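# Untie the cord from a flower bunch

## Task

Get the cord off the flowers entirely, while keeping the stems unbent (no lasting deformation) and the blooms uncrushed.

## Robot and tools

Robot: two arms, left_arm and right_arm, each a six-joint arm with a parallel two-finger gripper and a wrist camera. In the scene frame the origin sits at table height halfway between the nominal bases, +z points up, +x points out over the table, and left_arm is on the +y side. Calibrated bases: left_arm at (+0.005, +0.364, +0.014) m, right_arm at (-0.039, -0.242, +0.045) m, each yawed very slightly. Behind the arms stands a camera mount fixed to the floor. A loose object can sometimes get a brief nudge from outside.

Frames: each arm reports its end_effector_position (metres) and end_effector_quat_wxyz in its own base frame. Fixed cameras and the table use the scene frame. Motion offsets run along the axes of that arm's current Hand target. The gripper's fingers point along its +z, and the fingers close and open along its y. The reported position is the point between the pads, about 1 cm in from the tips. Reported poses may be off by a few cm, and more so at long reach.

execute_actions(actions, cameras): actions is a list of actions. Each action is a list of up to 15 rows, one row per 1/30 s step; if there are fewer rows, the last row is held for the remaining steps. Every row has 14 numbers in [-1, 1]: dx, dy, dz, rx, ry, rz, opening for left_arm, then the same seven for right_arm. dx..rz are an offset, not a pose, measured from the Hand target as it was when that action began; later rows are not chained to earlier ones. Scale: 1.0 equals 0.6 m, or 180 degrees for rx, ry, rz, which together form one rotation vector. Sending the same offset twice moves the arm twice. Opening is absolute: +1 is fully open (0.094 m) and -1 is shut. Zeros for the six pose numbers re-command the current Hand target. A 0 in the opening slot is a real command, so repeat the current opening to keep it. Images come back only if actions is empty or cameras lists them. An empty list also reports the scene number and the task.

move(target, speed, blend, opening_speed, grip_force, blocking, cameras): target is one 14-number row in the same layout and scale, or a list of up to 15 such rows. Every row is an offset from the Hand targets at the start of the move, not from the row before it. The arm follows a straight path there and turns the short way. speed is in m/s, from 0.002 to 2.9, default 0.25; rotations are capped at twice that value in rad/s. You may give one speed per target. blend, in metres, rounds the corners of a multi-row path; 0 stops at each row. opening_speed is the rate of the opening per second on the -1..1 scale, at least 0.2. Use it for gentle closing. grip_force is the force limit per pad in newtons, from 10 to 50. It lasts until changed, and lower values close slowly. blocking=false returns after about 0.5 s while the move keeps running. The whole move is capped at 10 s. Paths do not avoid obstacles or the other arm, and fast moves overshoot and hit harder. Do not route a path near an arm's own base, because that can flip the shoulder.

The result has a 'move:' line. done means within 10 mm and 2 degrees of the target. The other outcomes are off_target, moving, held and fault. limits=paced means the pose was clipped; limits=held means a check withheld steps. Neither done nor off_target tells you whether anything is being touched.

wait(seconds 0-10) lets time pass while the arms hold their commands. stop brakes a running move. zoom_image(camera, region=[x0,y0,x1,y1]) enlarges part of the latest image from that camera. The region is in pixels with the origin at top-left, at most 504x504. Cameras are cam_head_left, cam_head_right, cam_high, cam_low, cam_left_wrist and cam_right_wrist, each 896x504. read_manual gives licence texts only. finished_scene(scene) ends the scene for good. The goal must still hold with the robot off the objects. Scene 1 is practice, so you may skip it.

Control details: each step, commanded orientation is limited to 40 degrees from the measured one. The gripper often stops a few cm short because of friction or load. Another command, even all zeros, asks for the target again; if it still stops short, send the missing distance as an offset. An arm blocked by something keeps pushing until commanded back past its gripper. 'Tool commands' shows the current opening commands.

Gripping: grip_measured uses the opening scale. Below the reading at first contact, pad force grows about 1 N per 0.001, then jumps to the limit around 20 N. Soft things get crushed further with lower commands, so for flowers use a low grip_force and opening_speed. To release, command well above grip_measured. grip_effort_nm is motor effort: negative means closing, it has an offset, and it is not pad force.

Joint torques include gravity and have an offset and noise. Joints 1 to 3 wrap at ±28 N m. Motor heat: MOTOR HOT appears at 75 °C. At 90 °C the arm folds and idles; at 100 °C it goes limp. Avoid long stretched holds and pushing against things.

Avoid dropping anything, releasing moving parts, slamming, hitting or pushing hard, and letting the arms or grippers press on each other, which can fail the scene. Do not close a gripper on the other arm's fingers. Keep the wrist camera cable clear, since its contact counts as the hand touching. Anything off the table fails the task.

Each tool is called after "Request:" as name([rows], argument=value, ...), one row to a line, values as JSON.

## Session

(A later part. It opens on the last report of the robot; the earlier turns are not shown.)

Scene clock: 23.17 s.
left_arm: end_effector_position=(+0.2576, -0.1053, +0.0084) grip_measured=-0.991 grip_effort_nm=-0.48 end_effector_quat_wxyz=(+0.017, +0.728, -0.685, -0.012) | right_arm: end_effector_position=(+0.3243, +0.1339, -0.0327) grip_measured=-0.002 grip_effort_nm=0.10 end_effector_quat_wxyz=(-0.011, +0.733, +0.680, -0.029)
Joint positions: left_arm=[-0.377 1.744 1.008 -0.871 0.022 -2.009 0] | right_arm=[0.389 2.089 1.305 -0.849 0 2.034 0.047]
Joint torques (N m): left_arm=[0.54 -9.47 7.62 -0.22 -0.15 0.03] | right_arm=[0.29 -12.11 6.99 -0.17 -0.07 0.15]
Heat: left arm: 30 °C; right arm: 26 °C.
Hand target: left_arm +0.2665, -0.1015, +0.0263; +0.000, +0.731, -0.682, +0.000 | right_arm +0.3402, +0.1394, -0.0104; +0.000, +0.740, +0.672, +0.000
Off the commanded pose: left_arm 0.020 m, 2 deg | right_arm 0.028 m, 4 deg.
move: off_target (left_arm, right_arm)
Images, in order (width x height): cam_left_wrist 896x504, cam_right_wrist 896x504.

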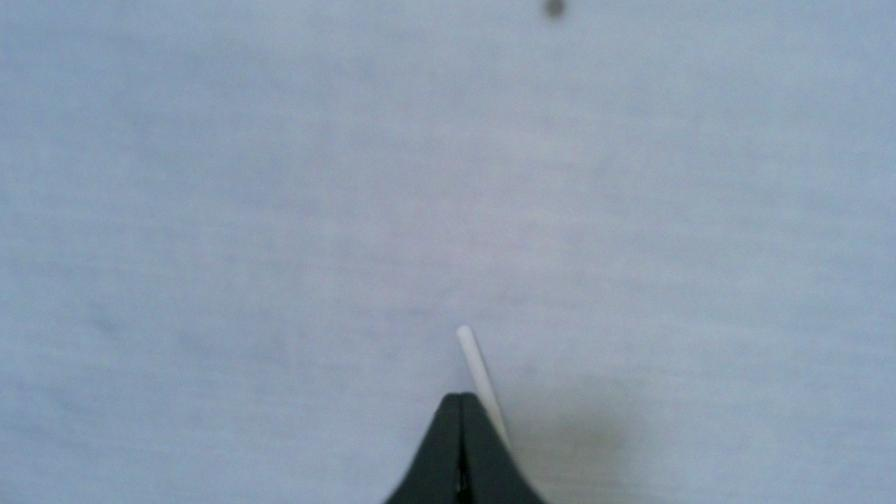

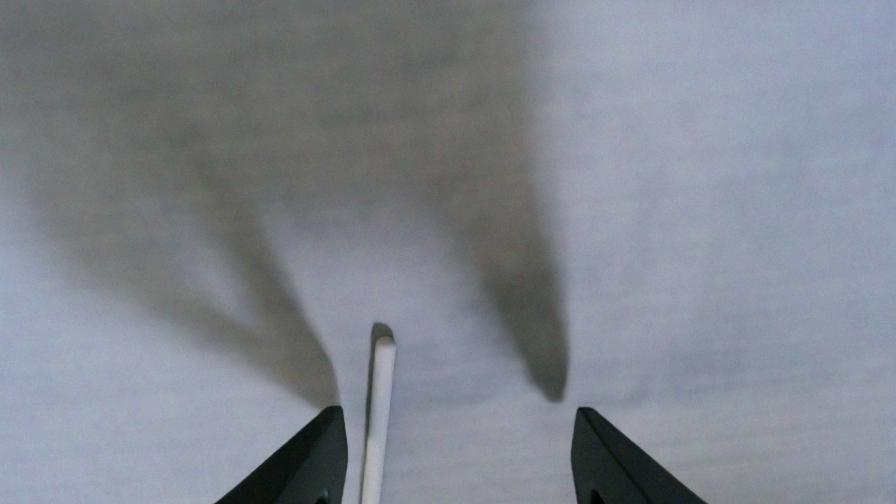

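Request:
move(target=[0.0305,-0.002,0.0597,0,0,0,-0.3,0.011,0,0.057,0,0,0,0], speed=0.06, cameras=["cam_left_wrist","cam_right_wrist"])

Scene clock: 25.60 s.
left_arm: end_effector_position=(+0.2654, -0.1209, -0.0047) grip_measured=-0.303 grip_effort_nm=0.15 end_effector_quat_wxyz=(+0.012, +0.728, -0.685, +0.000) | right_arm: end_effector_position=(+0.3352, +0.1392, -0.0395) grip_measured=-0.002 grip_effort_nm=0.10 end_effector_quat_wxyz=(-0.004, +0.738, +0.675, -0.009)
Joint positions: left_arm=[-0.417 1.792 1.008 -0.796 0.022 -2.049 0.033] | right_arm=[0.39 2.107 1.305 -0.789 -0.001 2.051 0.047]
Joint torques (N m): left_arm=[-0.54 -6 3.79 0.42 -0.14 -0.12] | right_arm=[0.65 -7.47 4.15 0.37 -0.07 0.14]
Heat: left arm: 30 °C; right arm: 26 °C.
Hand target: left_arm +0.2690, -0.1197, -0.0095; +0.000, +0.731, -0.682, +0.000 | right_arm +0.3408, +0.1460, -0.0446; +0.000, +0.740, +0.672, +0.000
Off the commanded pose: left_arm 0.006 m, 1 deg | right_arm 0.010 m, 1 deg.
move: done
Images, in order (width x height): cam_left_wrist 896x504, cam_right_wrist 896x504.

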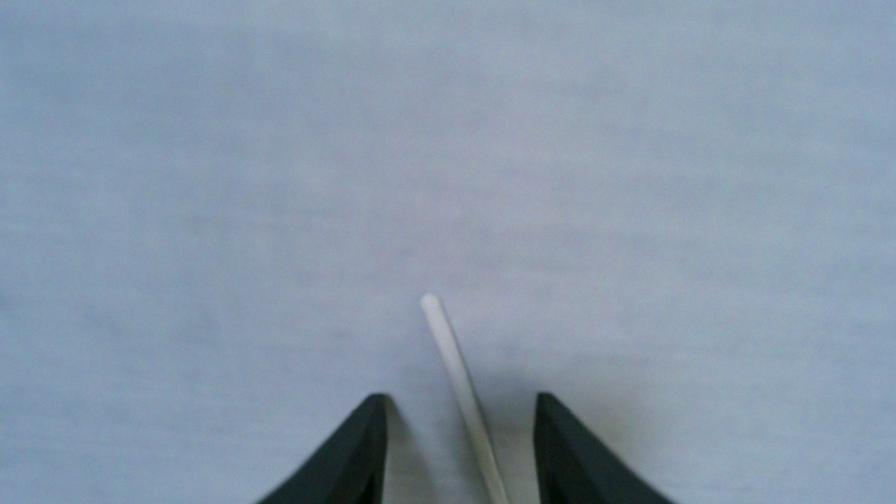

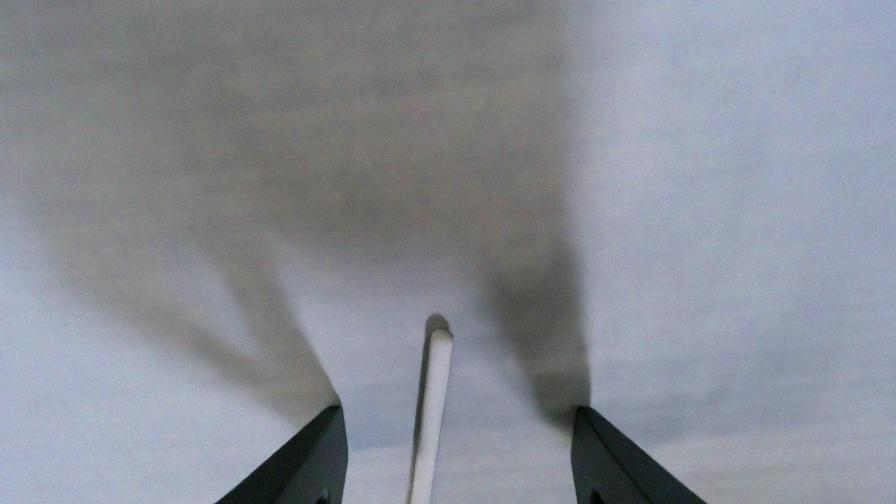

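Request:
move(target=[0,0,0.009,0,0,0,-0.3,0,0,0.004,0,0,0,-0.3], speed=0.03, cameras=["cam_left_wrist","cam_right_wrist"])

Scene clock: 26.97 s.
left_arm: end_effector_position=(+0.2662, -0.1212, -0.0081) grip_measured=-0.303 grip_effort_nm=0.15 end_effector_quat_wxyz=(+0.011, +0.728, -0.685, +0.001) | right_arm: end_effector_position=(+0.3385, +0.1394, -0.0395) grip_measured=-0.298 grip_effort_nm=-0.07 end_effector_quat_wxyz=(-0.001, +0.739, +0.674, -0.004)
Joint positions: left_arm=[-0.417 1.799 1.002 -0.779 0.022 -2.049 0.033] | right_arm=[0.389 2.107 1.305 -0.777 0.002 2.051 0.033]
Joint torques (N m): left_arm=[-0.57 -5.78 3.38 0.48 -0.14 -0.14] | right_arm=[0.64 -7.06 3.79 0.32 -0.07 0.13]
Heat: left arm: 30 °C; right arm: 26 °C.
Hand target: left_arm +0.2690, -0.1197, -0.0149; +0.000, +0.731, -0.682, +0.000 | right_arm +0.3408, +0.1460, -0.0470; +0.000, +0.740, +0.672, +0.000
Off the commanded pose: left_arm 0.007 m, 1 deg | right_arm 0.010 m, 1 deg.
move: done
Images, in order (width x height): cam_left_wrist 896x504, cam_right_wrist 896x504.

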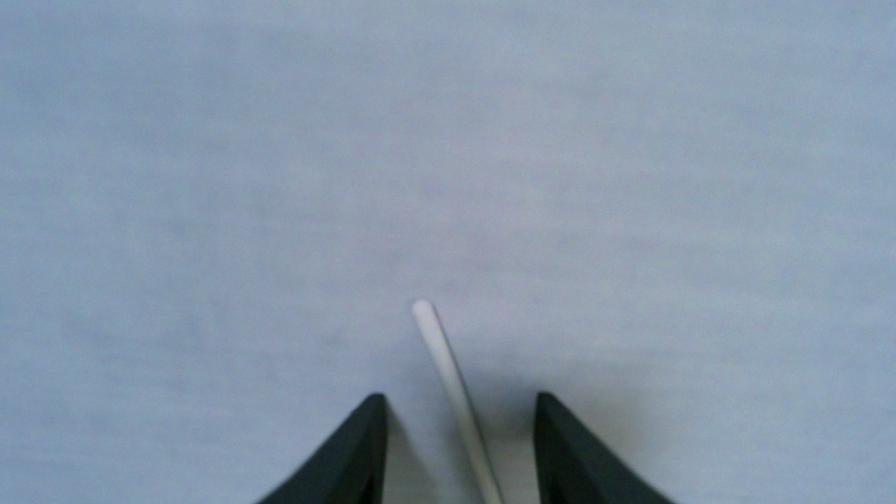

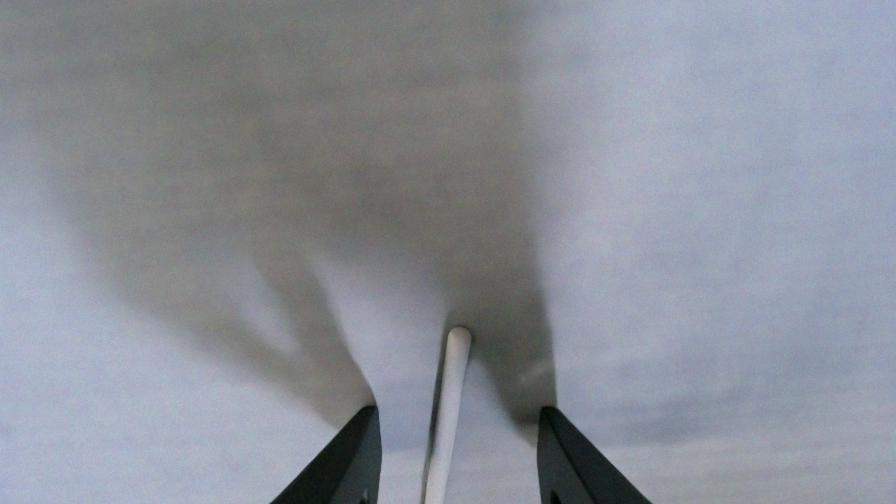

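Request:
move(target=[0,0,0.002,0,0,0,-1,0,0,0.003,0,0,0,-1], opening_speed=0.8, speed=0.03, cameras=["cam_left_wrist","cam_right_wrist"])

Scene clock: 28.60 s.
left_arm: end_effector_position=(+0.2662, -0.1222, -0.0081) grip_measured=-0.952 grip_effort_nm=-1.03 end_effector_quat_wxyz=(+0.011, +0.727, -0.686, +0.002) | right_arm: end_effector_position=(+0.3389, +0.1414, -0.0396) grip_measured=-0.938 grip_effort_nm=-1.01 end_effector_quat_wxyz=(-0.001, +0.738, +0.675, -0.002)
Joint positions: left_arm=[-0.42 1.799 1.002 -0.777 0.022 -2.049 0.002] | right_arm=[0.392 2.107 1.305 -0.772 -0.001 2.051 0.003]
Joint torques (N m): left_arm=[-0.54 -5.71 3.07 0.53 -0.12 -0.11] | right_arm=[0.59 -6.89 3.78 0.36 -0.06 0.14]
Heat: left arm: 30 °C; right arm: 26 °C.
Hand target: left_arm +0.2690, -0.1197, -0.0161; +0.000, +0.731, -0.682, +0.000 | right_arm +0.3408, +0.1460, -0.0488; +0.000, +0.740, +0.672, +0.000
Off the commanded pose: left_arm 0.009 m, 1 deg | right_arm 0.011 m, 1 deg.
move: off_target (right_arm)
Images, in order (width x height): cam_left_wrist 896x504, cam_right_wrist 896x504.

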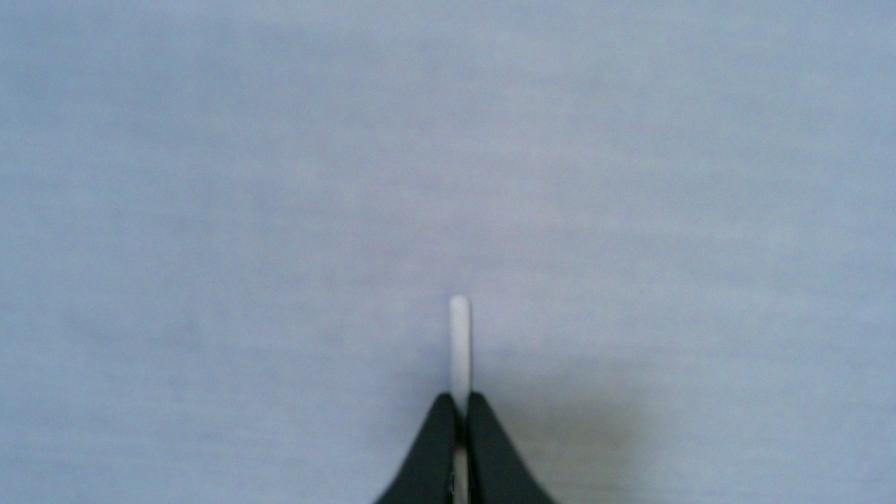

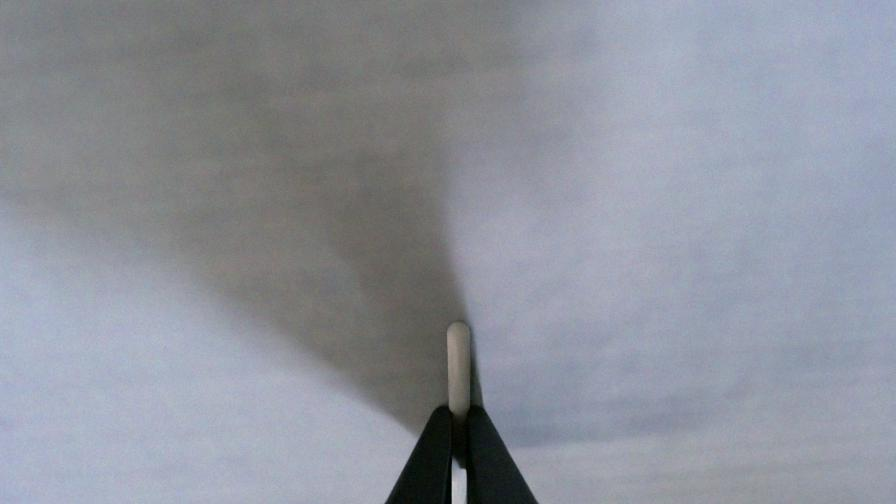

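Request:
move(target=[-0.102,0.018,-0.058,0,0,0,-1,-0.109,-0.006,-0.058,0,0,0,-1], speed=0.08, cameras=["all"])

Request:
zoom_image(camera="cam_head_left", region=[270, 170, 530, 310])

Request:
zoom_image(camera="cam_low", region=[370, 250, 650, 390])

Scene clock: 31.13 s.
left_arm: end_effector_position=(+0.2625, -0.0657, +0.0116) grip_measured=-0.952 grip_effort_nm=-1.03 end_effector_quat_wxyz=(+0.008, +0.731, -0.682, +0.010) | right_arm: end_effector_position=(+0.3362, +0.0836, -0.0223) grip_measured=-0.939 grip_effort_nm=-1.01 end_effector_quat_wxyz=(-0.006, +0.742, +0.671, +0.002)
Joint positions: left_arm=[-0.233 1.669 0.936 -0.828 0.024 -1.874 0.002] | right_arm=[0.234 2.005 1.224 -0.792 -0.014 1.905 0.003]
Joint torques (N m): left_arm=[0.36 -8.76 3.62 -0.13 -0.16 0.02] | right_arm=[-0.12 -10.96 2.77 -0.06 0.08 -0.05]
Heat: left arm: 29 °C; right arm: 26 °C.
Hand target: left_arm +0.2540, -0.0594, +0.0187; +0.000, +0.731, -0.682, +0.000 | right_arm +0.3310, +0.0812, -0.0140; +0.000, +0.740, +0.672, +0.000
Off the commanded pose: left_arm 0.013 m, 1 deg | right_arm 0.010 m, 1 deg.
move: off_target (left_arm)

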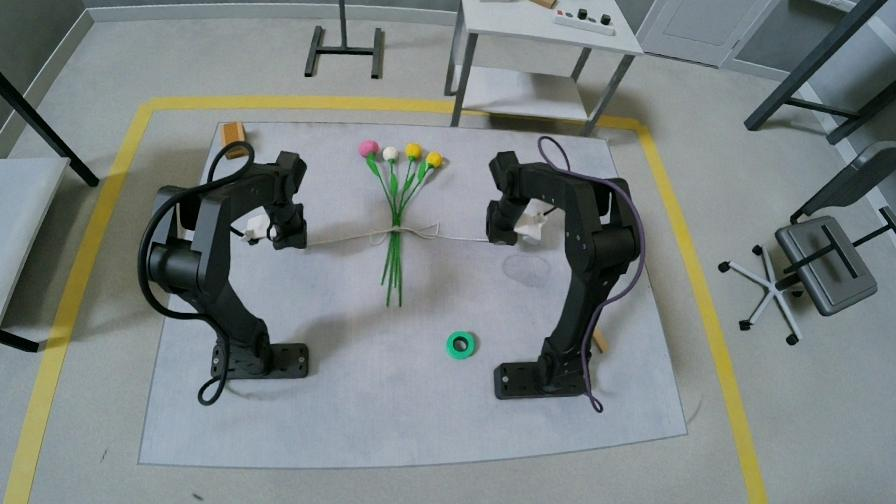

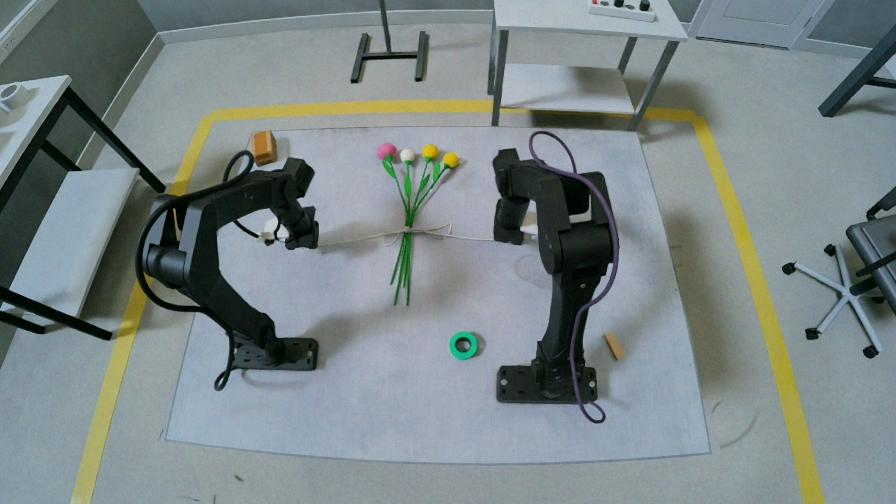

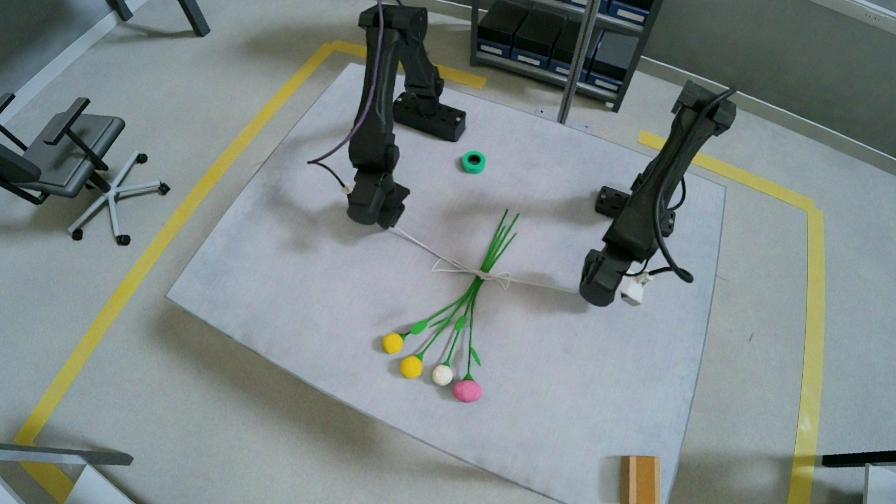

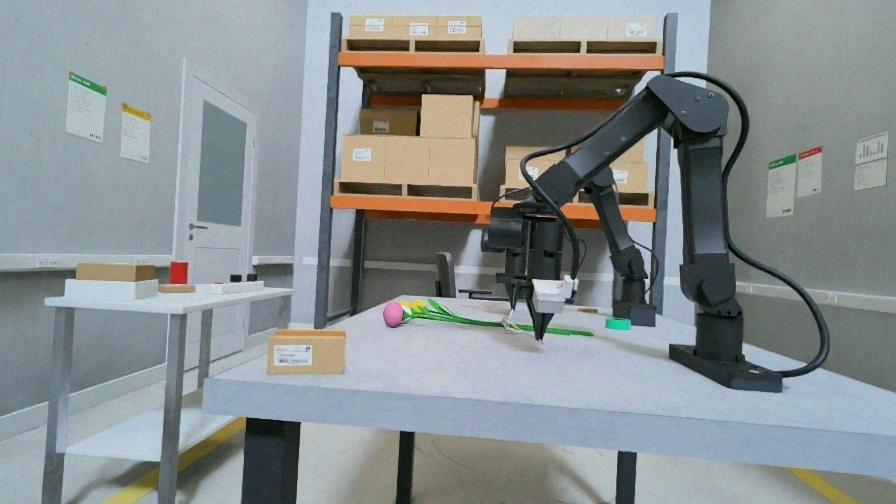

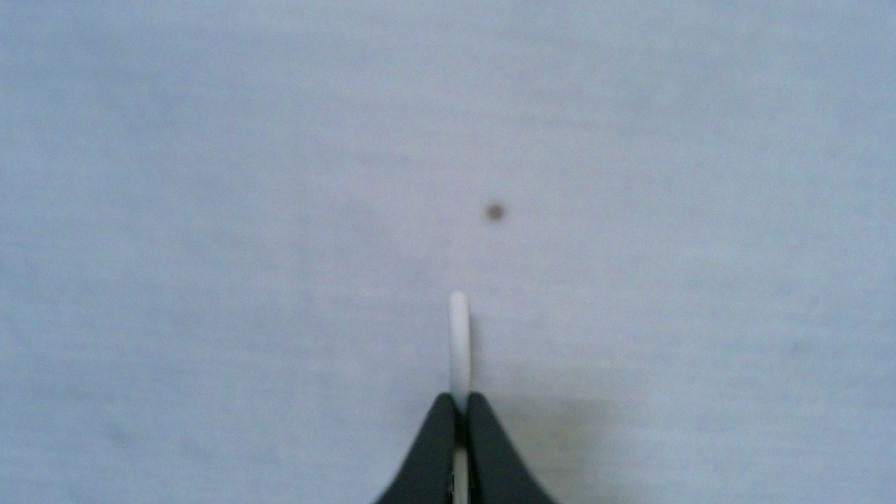

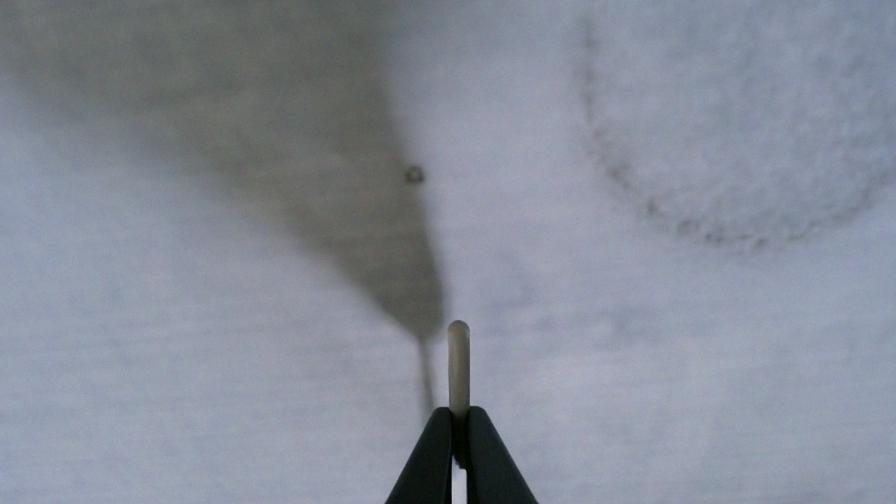

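Scaled by 1.938 from the camera's 896x504 image, which has a finer 1280x720 frame.

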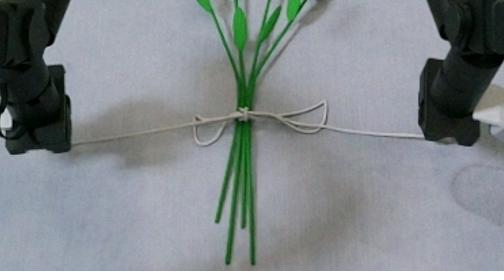

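Scaled by 1.800 from the camera's 896x504 image, which has a finer 1280x720 frame.

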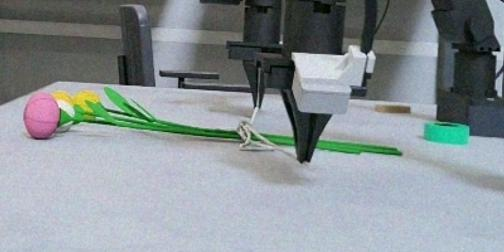

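Request:
move(target=[-0.095,0.006,-0.01,0,0,0,-1,-0.1,0,-0.01,0,0,0,-1], speed=0.08, cameras=["cam_head_left","cam_high"])

Request:
zoom_image(camera="cam_head_left", region=[270, 170, 530, 310])

Request:
zoom_image(camera="cam_head_left", region=[350, 205, 450, 260])

Scene clock: 33.17 s.
left_arm: end_effector_position=(+0.2558, -0.0062, +0.0178) grip_measured=-0.952 grip_effort_nm=-1.03 end_effector_quat_wxyz=(+0.005, +0.732, -0.681, +0.010) | right_arm: end_effector_position=(+0.3301, +0.0240, -0.0164) grip_measured=-0.939 grip_effort_nm=-1.01 end_effector_quat_wxyz=(-0.007, +0.741, +0.672, +0.002)
Joint positions: left_arm=[-0.014 1.606 0.896 -0.854 0.021 -1.656 0.002] | right_arm=[0.062 1.945 1.162 -0.794 -0.014 1.73 0.003]
Joint torques (N m): left_arm=[0.35 -8.25 3.58 -0.11 -0.12 0.03] | right_arm=[-0.12 -10.63 2.77 -0.06 0.08 -0.03]
Heat: left arm: 29 °C; right arm: 26 °C.
Hand target: left_arm +0.2465, -0.0028, +0.0246; +0.000, +0.731, -0.682, +0.000 | right_arm +0.3252, +0.0215, -0.0080; +0.000, +0.740, +0.672, +0.000
Off the commanded pose: left_arm 0.012 m, 1 deg | right_arm 0.010 m, 1 deg.
move: off_target (left_arm)
Images, in order (width x height): cam_head_left 896x504, cam_high 896x504.

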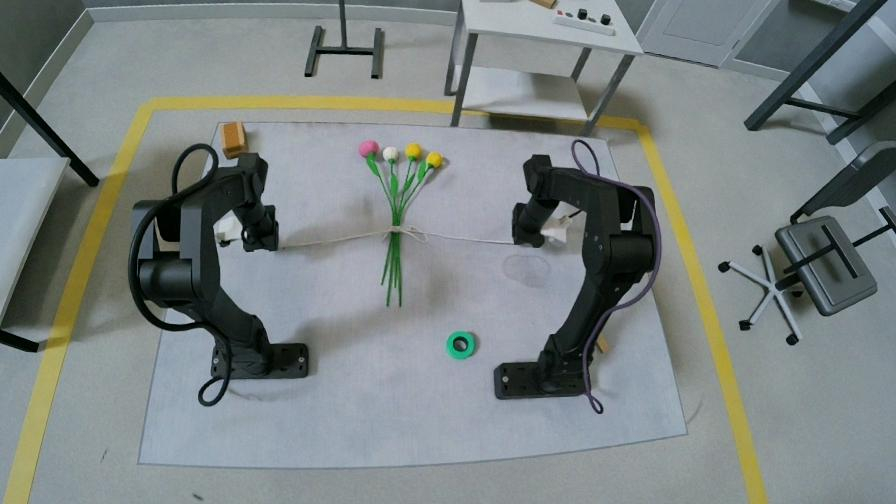

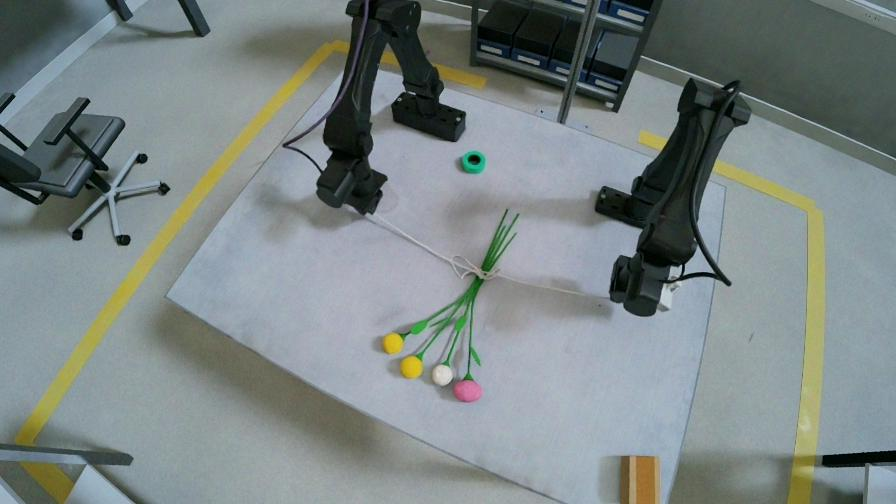

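Scaled by 1.938 from the camera's 896x504 image, which has a finer 1280x720 frame.

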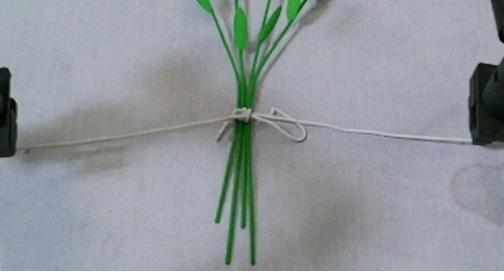

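Scaled by 5.040 from the camera's 896x504 image, which has a finer 1280x720 frame.

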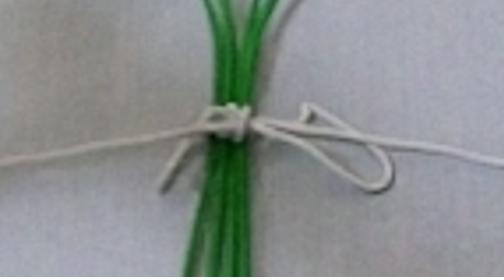

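Request:
move(target=[-0.1,0.006,0,0,0,0,-1,-0.1,0,0,0,0,0,-1], speed=0.08, cameras=["cam_head_left","cam_high"])

Request:
zoom_image(camera="cam_head_left", region=[270, 170, 530, 310])

Request:
zoom_image(camera="cam_head_left", region=[350, 205, 450, 260])

Scene clock: 35.57 s.
left_arm: end_effector_position=(+0.2459, +0.0551, +0.0172) grip_measured=-0.952 grip_effort_nm=-1.03 end_effector_quat_wxyz=(+0.005, +0.732, -0.682, +0.008) | right_arm: end_effector_position=(+0.3232, -0.0367, -0.0164) grip_measured=-0.939 grip_effort_nm=-1.01 end_effector_quat_wxyz=(-0.009, +0.741, +0.672, +0.001)
Joint positions: left_arm=[0.23 1.598 0.886 -0.857 0.019 -1.411 0.002] | right_arm=[-0.124 1.931 1.142 -0.794 -0.014 1.544 0.003]
Joint torques (N m): left_arm=[0.32 -7.99 4.15 -0.09 -0.09 0.02] | right_arm=[-0.08 -10.58 2.74 -0.03 0.09 -0.06]
Heat: left arm: 29 °C; right arm: 26 °C.
Hand target: left_arm +0.2388, +0.0568, +0.0246; +0.000, +0.731, -0.682, +0.000 | right_arm +0.3195, -0.0382, -0.0080; +0.000, +0.740, +0.672, +0.000
Off the commanded pose: left_arm 0.010 m, 1 deg | right_arm 0.009 m, 1 deg.
move: done
Images, in order (width x height): cam_head_left 896x504, cam_high 896x504.

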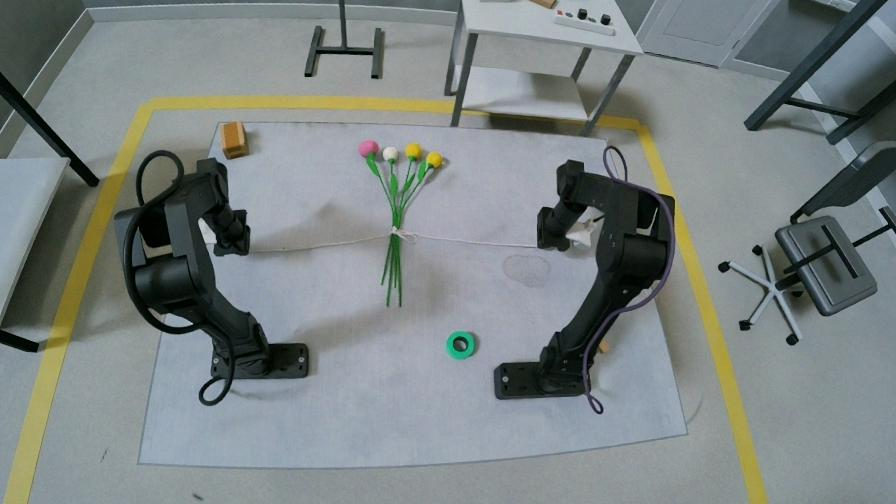

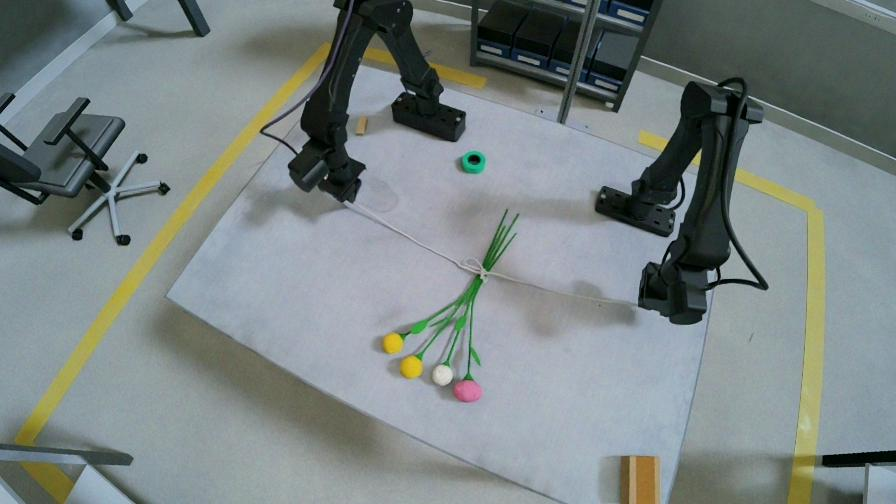

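Scaled by 1.938 from the camera's 896x504 image, which has a finer 1280x720 frame.

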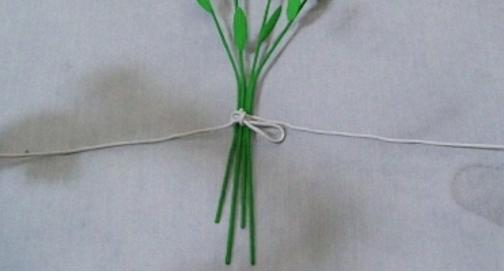

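Scaled by 5.040 from the camera's 896x504 image, which has a finer 1280x720 frame.

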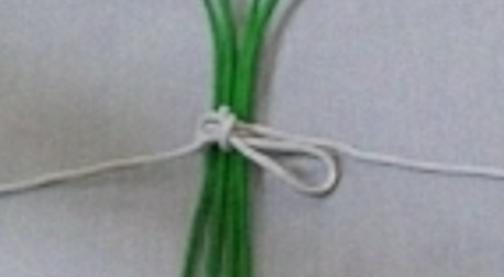

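Request:
move(target=[-0.085,0.006,0,0,0,0,-1,-0.085,0,0,0,0,0,-1], speed=0.08, cameras=["cam_head_left","cam_high"])

Request:
zoom_image(camera="cam_head_left", region=[270, 170, 530, 310])

Request:
zoom_image(camera="cam_head_left", region=[350, 205, 450, 260])

Scene clock: 37.77 s.
left_arm: end_effector_position=(+0.2291, +0.1030, +0.0172) grip_measured=-0.952 grip_effort_nm=-1.03 end_effector_quat_wxyz=(+0.004, +0.732, -0.682, +0.008) | right_arm: end_effector_position=(+0.3121, -0.0872, -0.0164) grip_measured=-0.939 grip_effort_nm=-1.01 end_effector_quat_wxyz=(-0.010, +0.742, +0.670, +0.002)
Joint positions: left_arm=[0.431 1.598 0.886 -0.86 0.018 -1.21 0.002] | right_arm=[-0.283 1.931 1.142 -0.798 -0.014 1.39 0.003]
Joint torques (N m): left_arm=[0.28 -5.31 7.72 -0.11 -0.09 0.01] | right_arm=[-0.05 -9.11 4.49 -0.05 0.06 -0.06]
Heat: left arm: 29 °C; right arm: 26 °C.
Hand target: left_arm +0.2317, +0.1075, +0.0246; +0.000, +0.731, -0.682, +0.000 | right_arm +0.3146, -0.0890, -0.0080; +0.000, +0.740, +0.672, +0.000
Off the commanded pose: left_arm 0.009 m, 1 deg | right_arm 0.009 m, 1 deg.
move: done
Images, in order (width x height): cam_head_left 896x504, cam_high 896x504.

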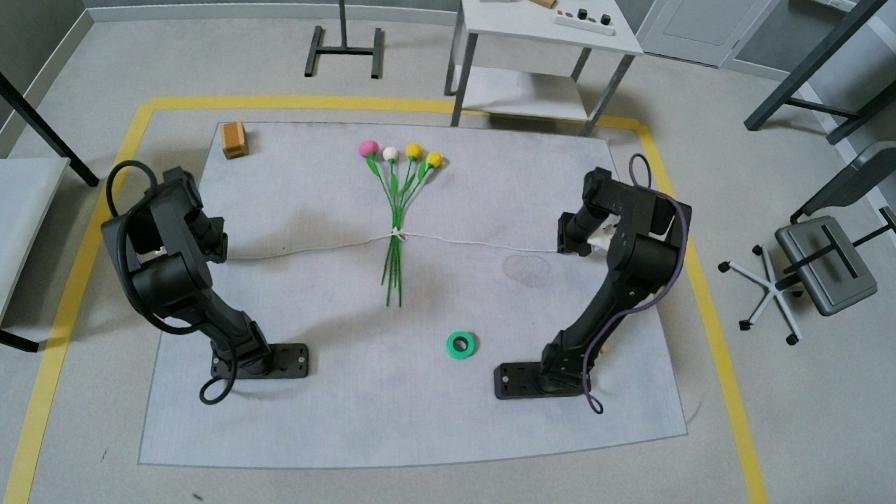

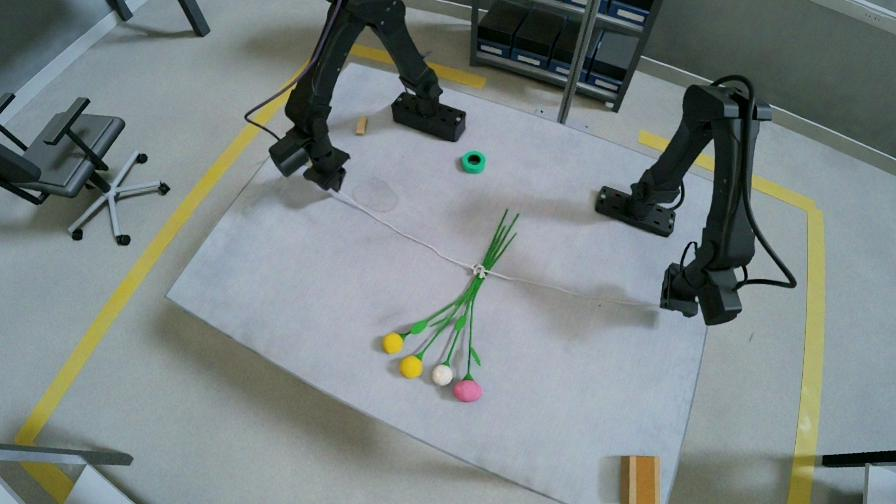

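Scaled by 1.938 from the camera's 896x504 image, which has a finer 1280x720 frame.

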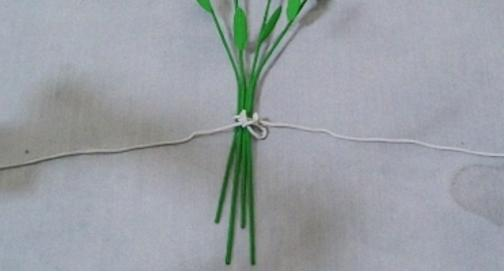

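Scaled by 5.040 from the camera's 896x504 image, which has a finer 1280x720 frame.

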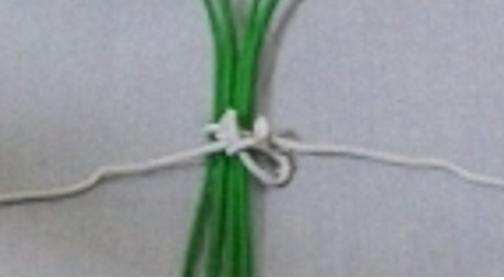

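Request:
move(target=[-0.07,0.006,0,0,0,0,-1,-0.07,0,0,0,0,0,-1], speed=0.06, cameras=["cam_head_left","cam_high"])

Request:
zoom_image(camera="cam_head_left", region=[270, 170, 530, 310])

Request:
zoom_image(camera="cam_head_left", region=[350, 205, 450, 260])

Request:
zoom_image(camera="cam_high", region=[430, 245, 530, 300])

Scene clock: 40.23 s.
left_arm: end_effector_position=(+0.2213, +0.1433, +0.0180) grip_measured=-0.952 grip_effort_nm=-1.03 end_effector_quat_wxyz=(+0.002, +0.732, -0.681, +0.009) | right_arm: end_effector_position=(+0.3029, -0.1231, -0.0138) grip_measured=-0.939 grip_effort_nm=-1.01 end_effector_quat_wxyz=(-0.010, +0.739, +0.674, +0.003)
Joint positions: left_arm=[0.583 1.641 0.935 -0.865 0.018 -1.06 0.002] | right_arm=[-0.397 1.936 1.161 -0.812 -0.014 1.267 0.003]
Joint torques (N m): left_arm=[0.35 -4.96 8.69 -0.09 -0.09 0.03] | right_arm=[-0.18 -6.97 6.79 -0.03 0.08 -0.08]
Heat: left arm: 30 °C; right arm: 26 °C.
Hand target: left_arm +0.2252, +0.1491, +0.0246; +0.000, +0.731, -0.682, +0.000 | right_arm +0.3106, -0.1308, -0.0080; +0.000, +0.740, +0.672, +0.000
Off the commanded pose: left_arm 0.010 m, 1 deg | right_arm 0.012 m, 1 deg.
move: off_target (right_arm)
Images, in order (width x height): cam_head_left 896x504, cam_high 896x504.

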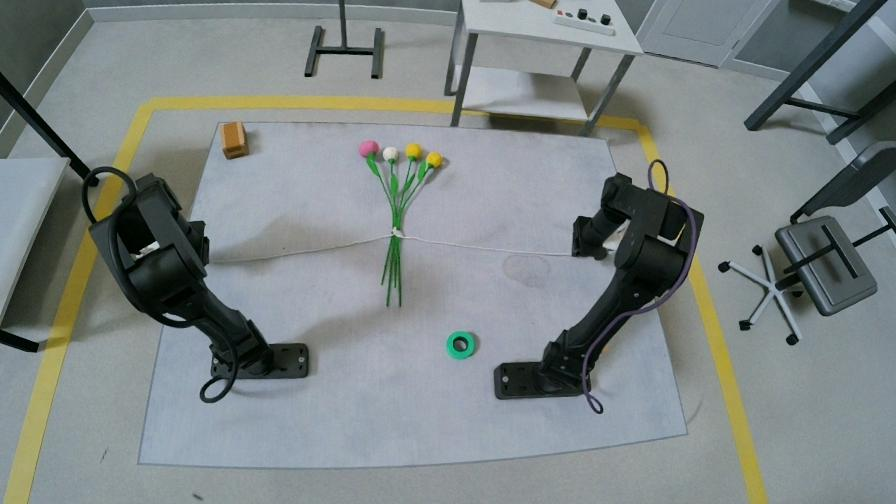

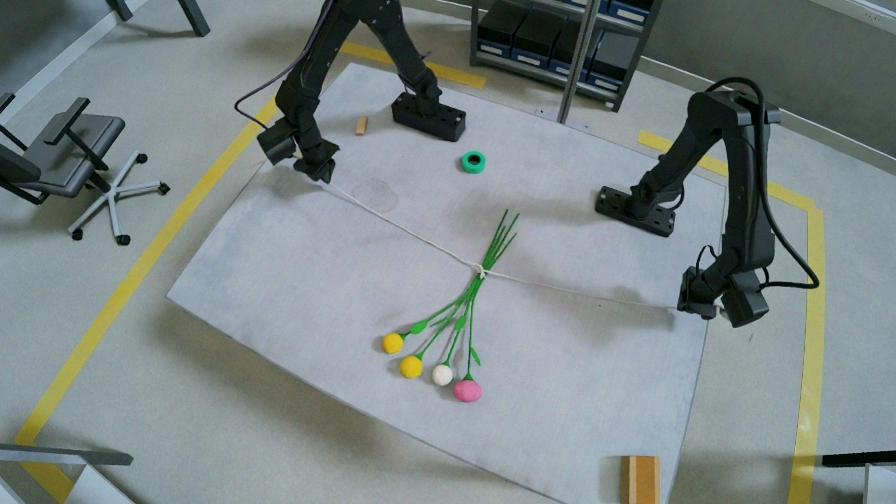

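Scaled by 1.938 from the camera's 896x504 image, which has a finer 1280x720 frame.

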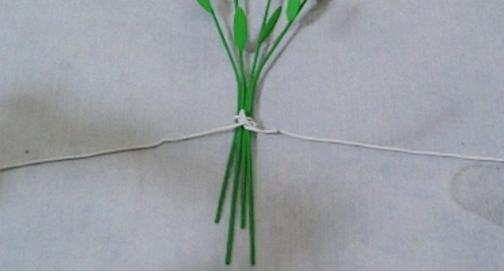

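Scaled by 5.040 from the camera's 896x504 image, which has a finer 1280x720 frame.

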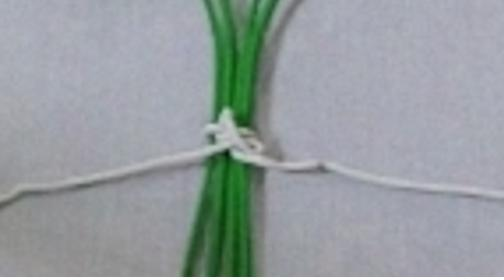

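Scaled by 5.040 from the camera's 896x504 image, which has a finer 1280x720 frame.

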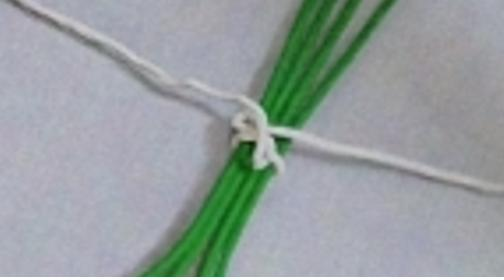

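Request:
move(target=[-0.04,0.004,0,0,0,0,-1,-0.035,0,0,0,0,0,-1], speed=0.05, cameras=["cam_head_left","cam_head_right","cam_high"])

Request:
zoom_image(camera="cam_head_left", region=[350, 205, 450, 260])

Request:
zoom_image(camera="cam_high", region=[430, 245, 530, 300])

Request:
zoom_image(camera="cam_head_right", region=[360, 205, 460, 260])

Scene clock: 42.13 s.
left_arm: end_effector_position=(+0.2178, +0.1667, +0.0181) grip_measured=-0.952 grip_effort_nm=-1.03 end_effector_quat_wxyz=(+0.002, +0.732, -0.681, +0.009) | right_arm: end_effector_position=(+0.3016, -0.1414, -0.0140) grip_measured=-0.939 grip_effort_nm=-1.01 end_effector_quat_wxyz=(-0.011, +0.737, +0.676, +0.003)
Joint positions: left_arm=[0.661 1.68 0.978 -0.869 0.018 -0.981 0.002] | right_arm=[-0.449 1.959 1.193 -0.824 -0.014 1.209 0.003]
Joint torques (N m): left_arm=[0.38 -5.2 8.77 -0.08 -0.08 0.04] | right_arm=[-0.53 -7.05 7.02 -0.06 0.11 -0.07]
Heat: left arm: 30 °C; right arm: 26 °C.
Hand target: left_arm +0.2212, +0.1729, +0.0246; +0.000, +0.731, -0.682, +0.000 | right_arm +0.3086, -0.1517, -0.0080; +0.000, +0.740, +0.672, +0.000
Off the commanded pose: left_arm 0.010 m, 1 deg | right_arm 0.014 m, 1 deg.
move: off_target (right_arm)
Images, in order (width x height): cam_head_left 896x504, cam_head_right 896x504, cam_high 896x504.

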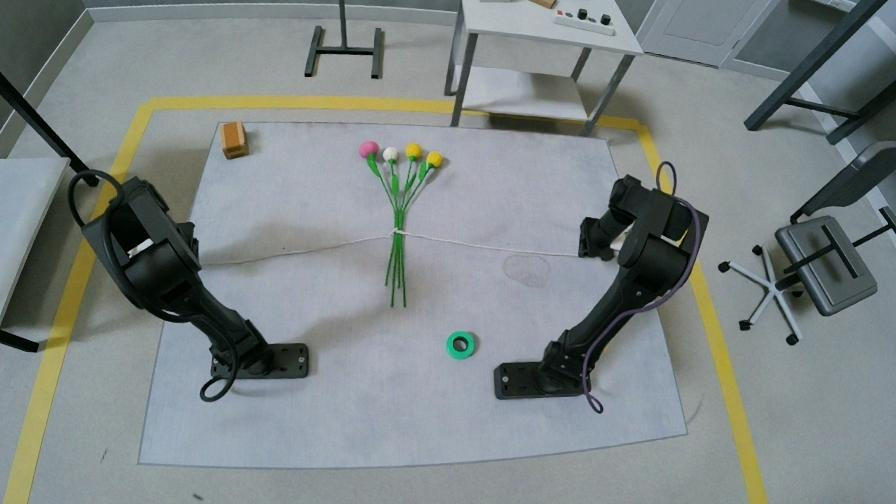

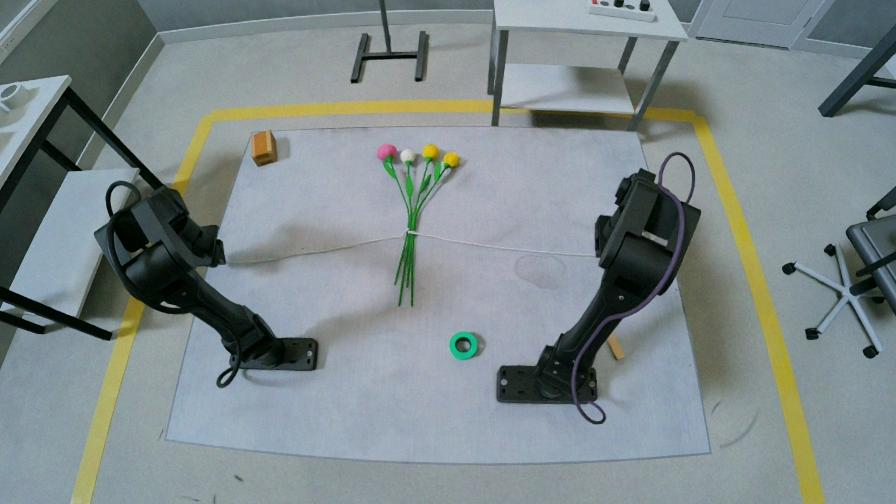

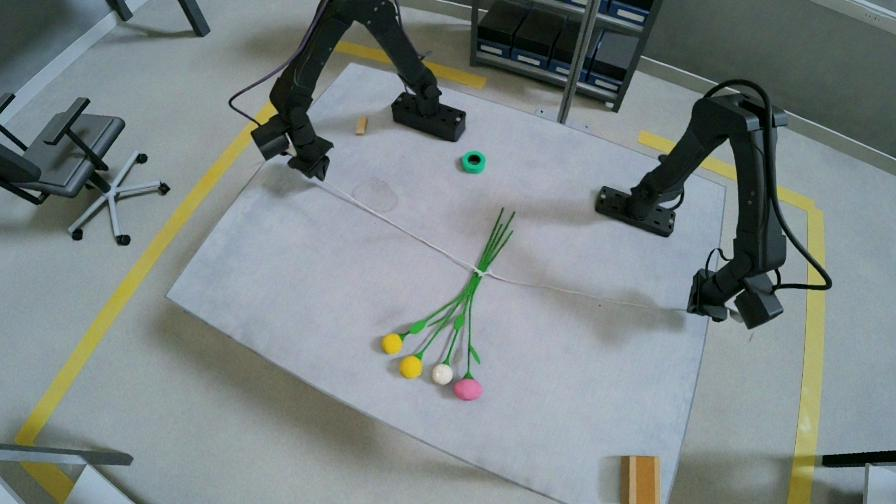

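Scaled by 5.040 from the camera's 896x504 image, which has a finer 1280x720 frame.

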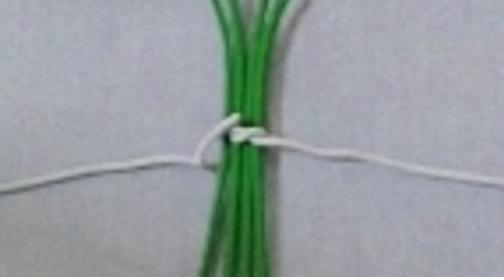

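Scaled by 5.040 from the camera's 896x504 image, which has a finer 1280x720 frame.

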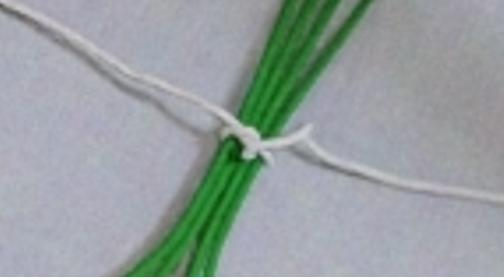

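Scaled by 5.040 from the camera's 896x504 image, which has a finer 1280x720 frame.

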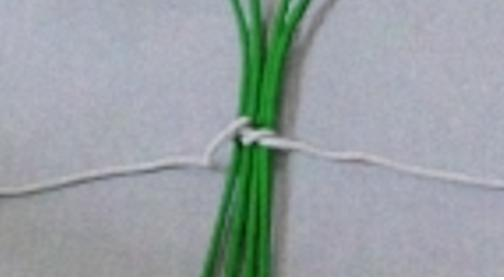

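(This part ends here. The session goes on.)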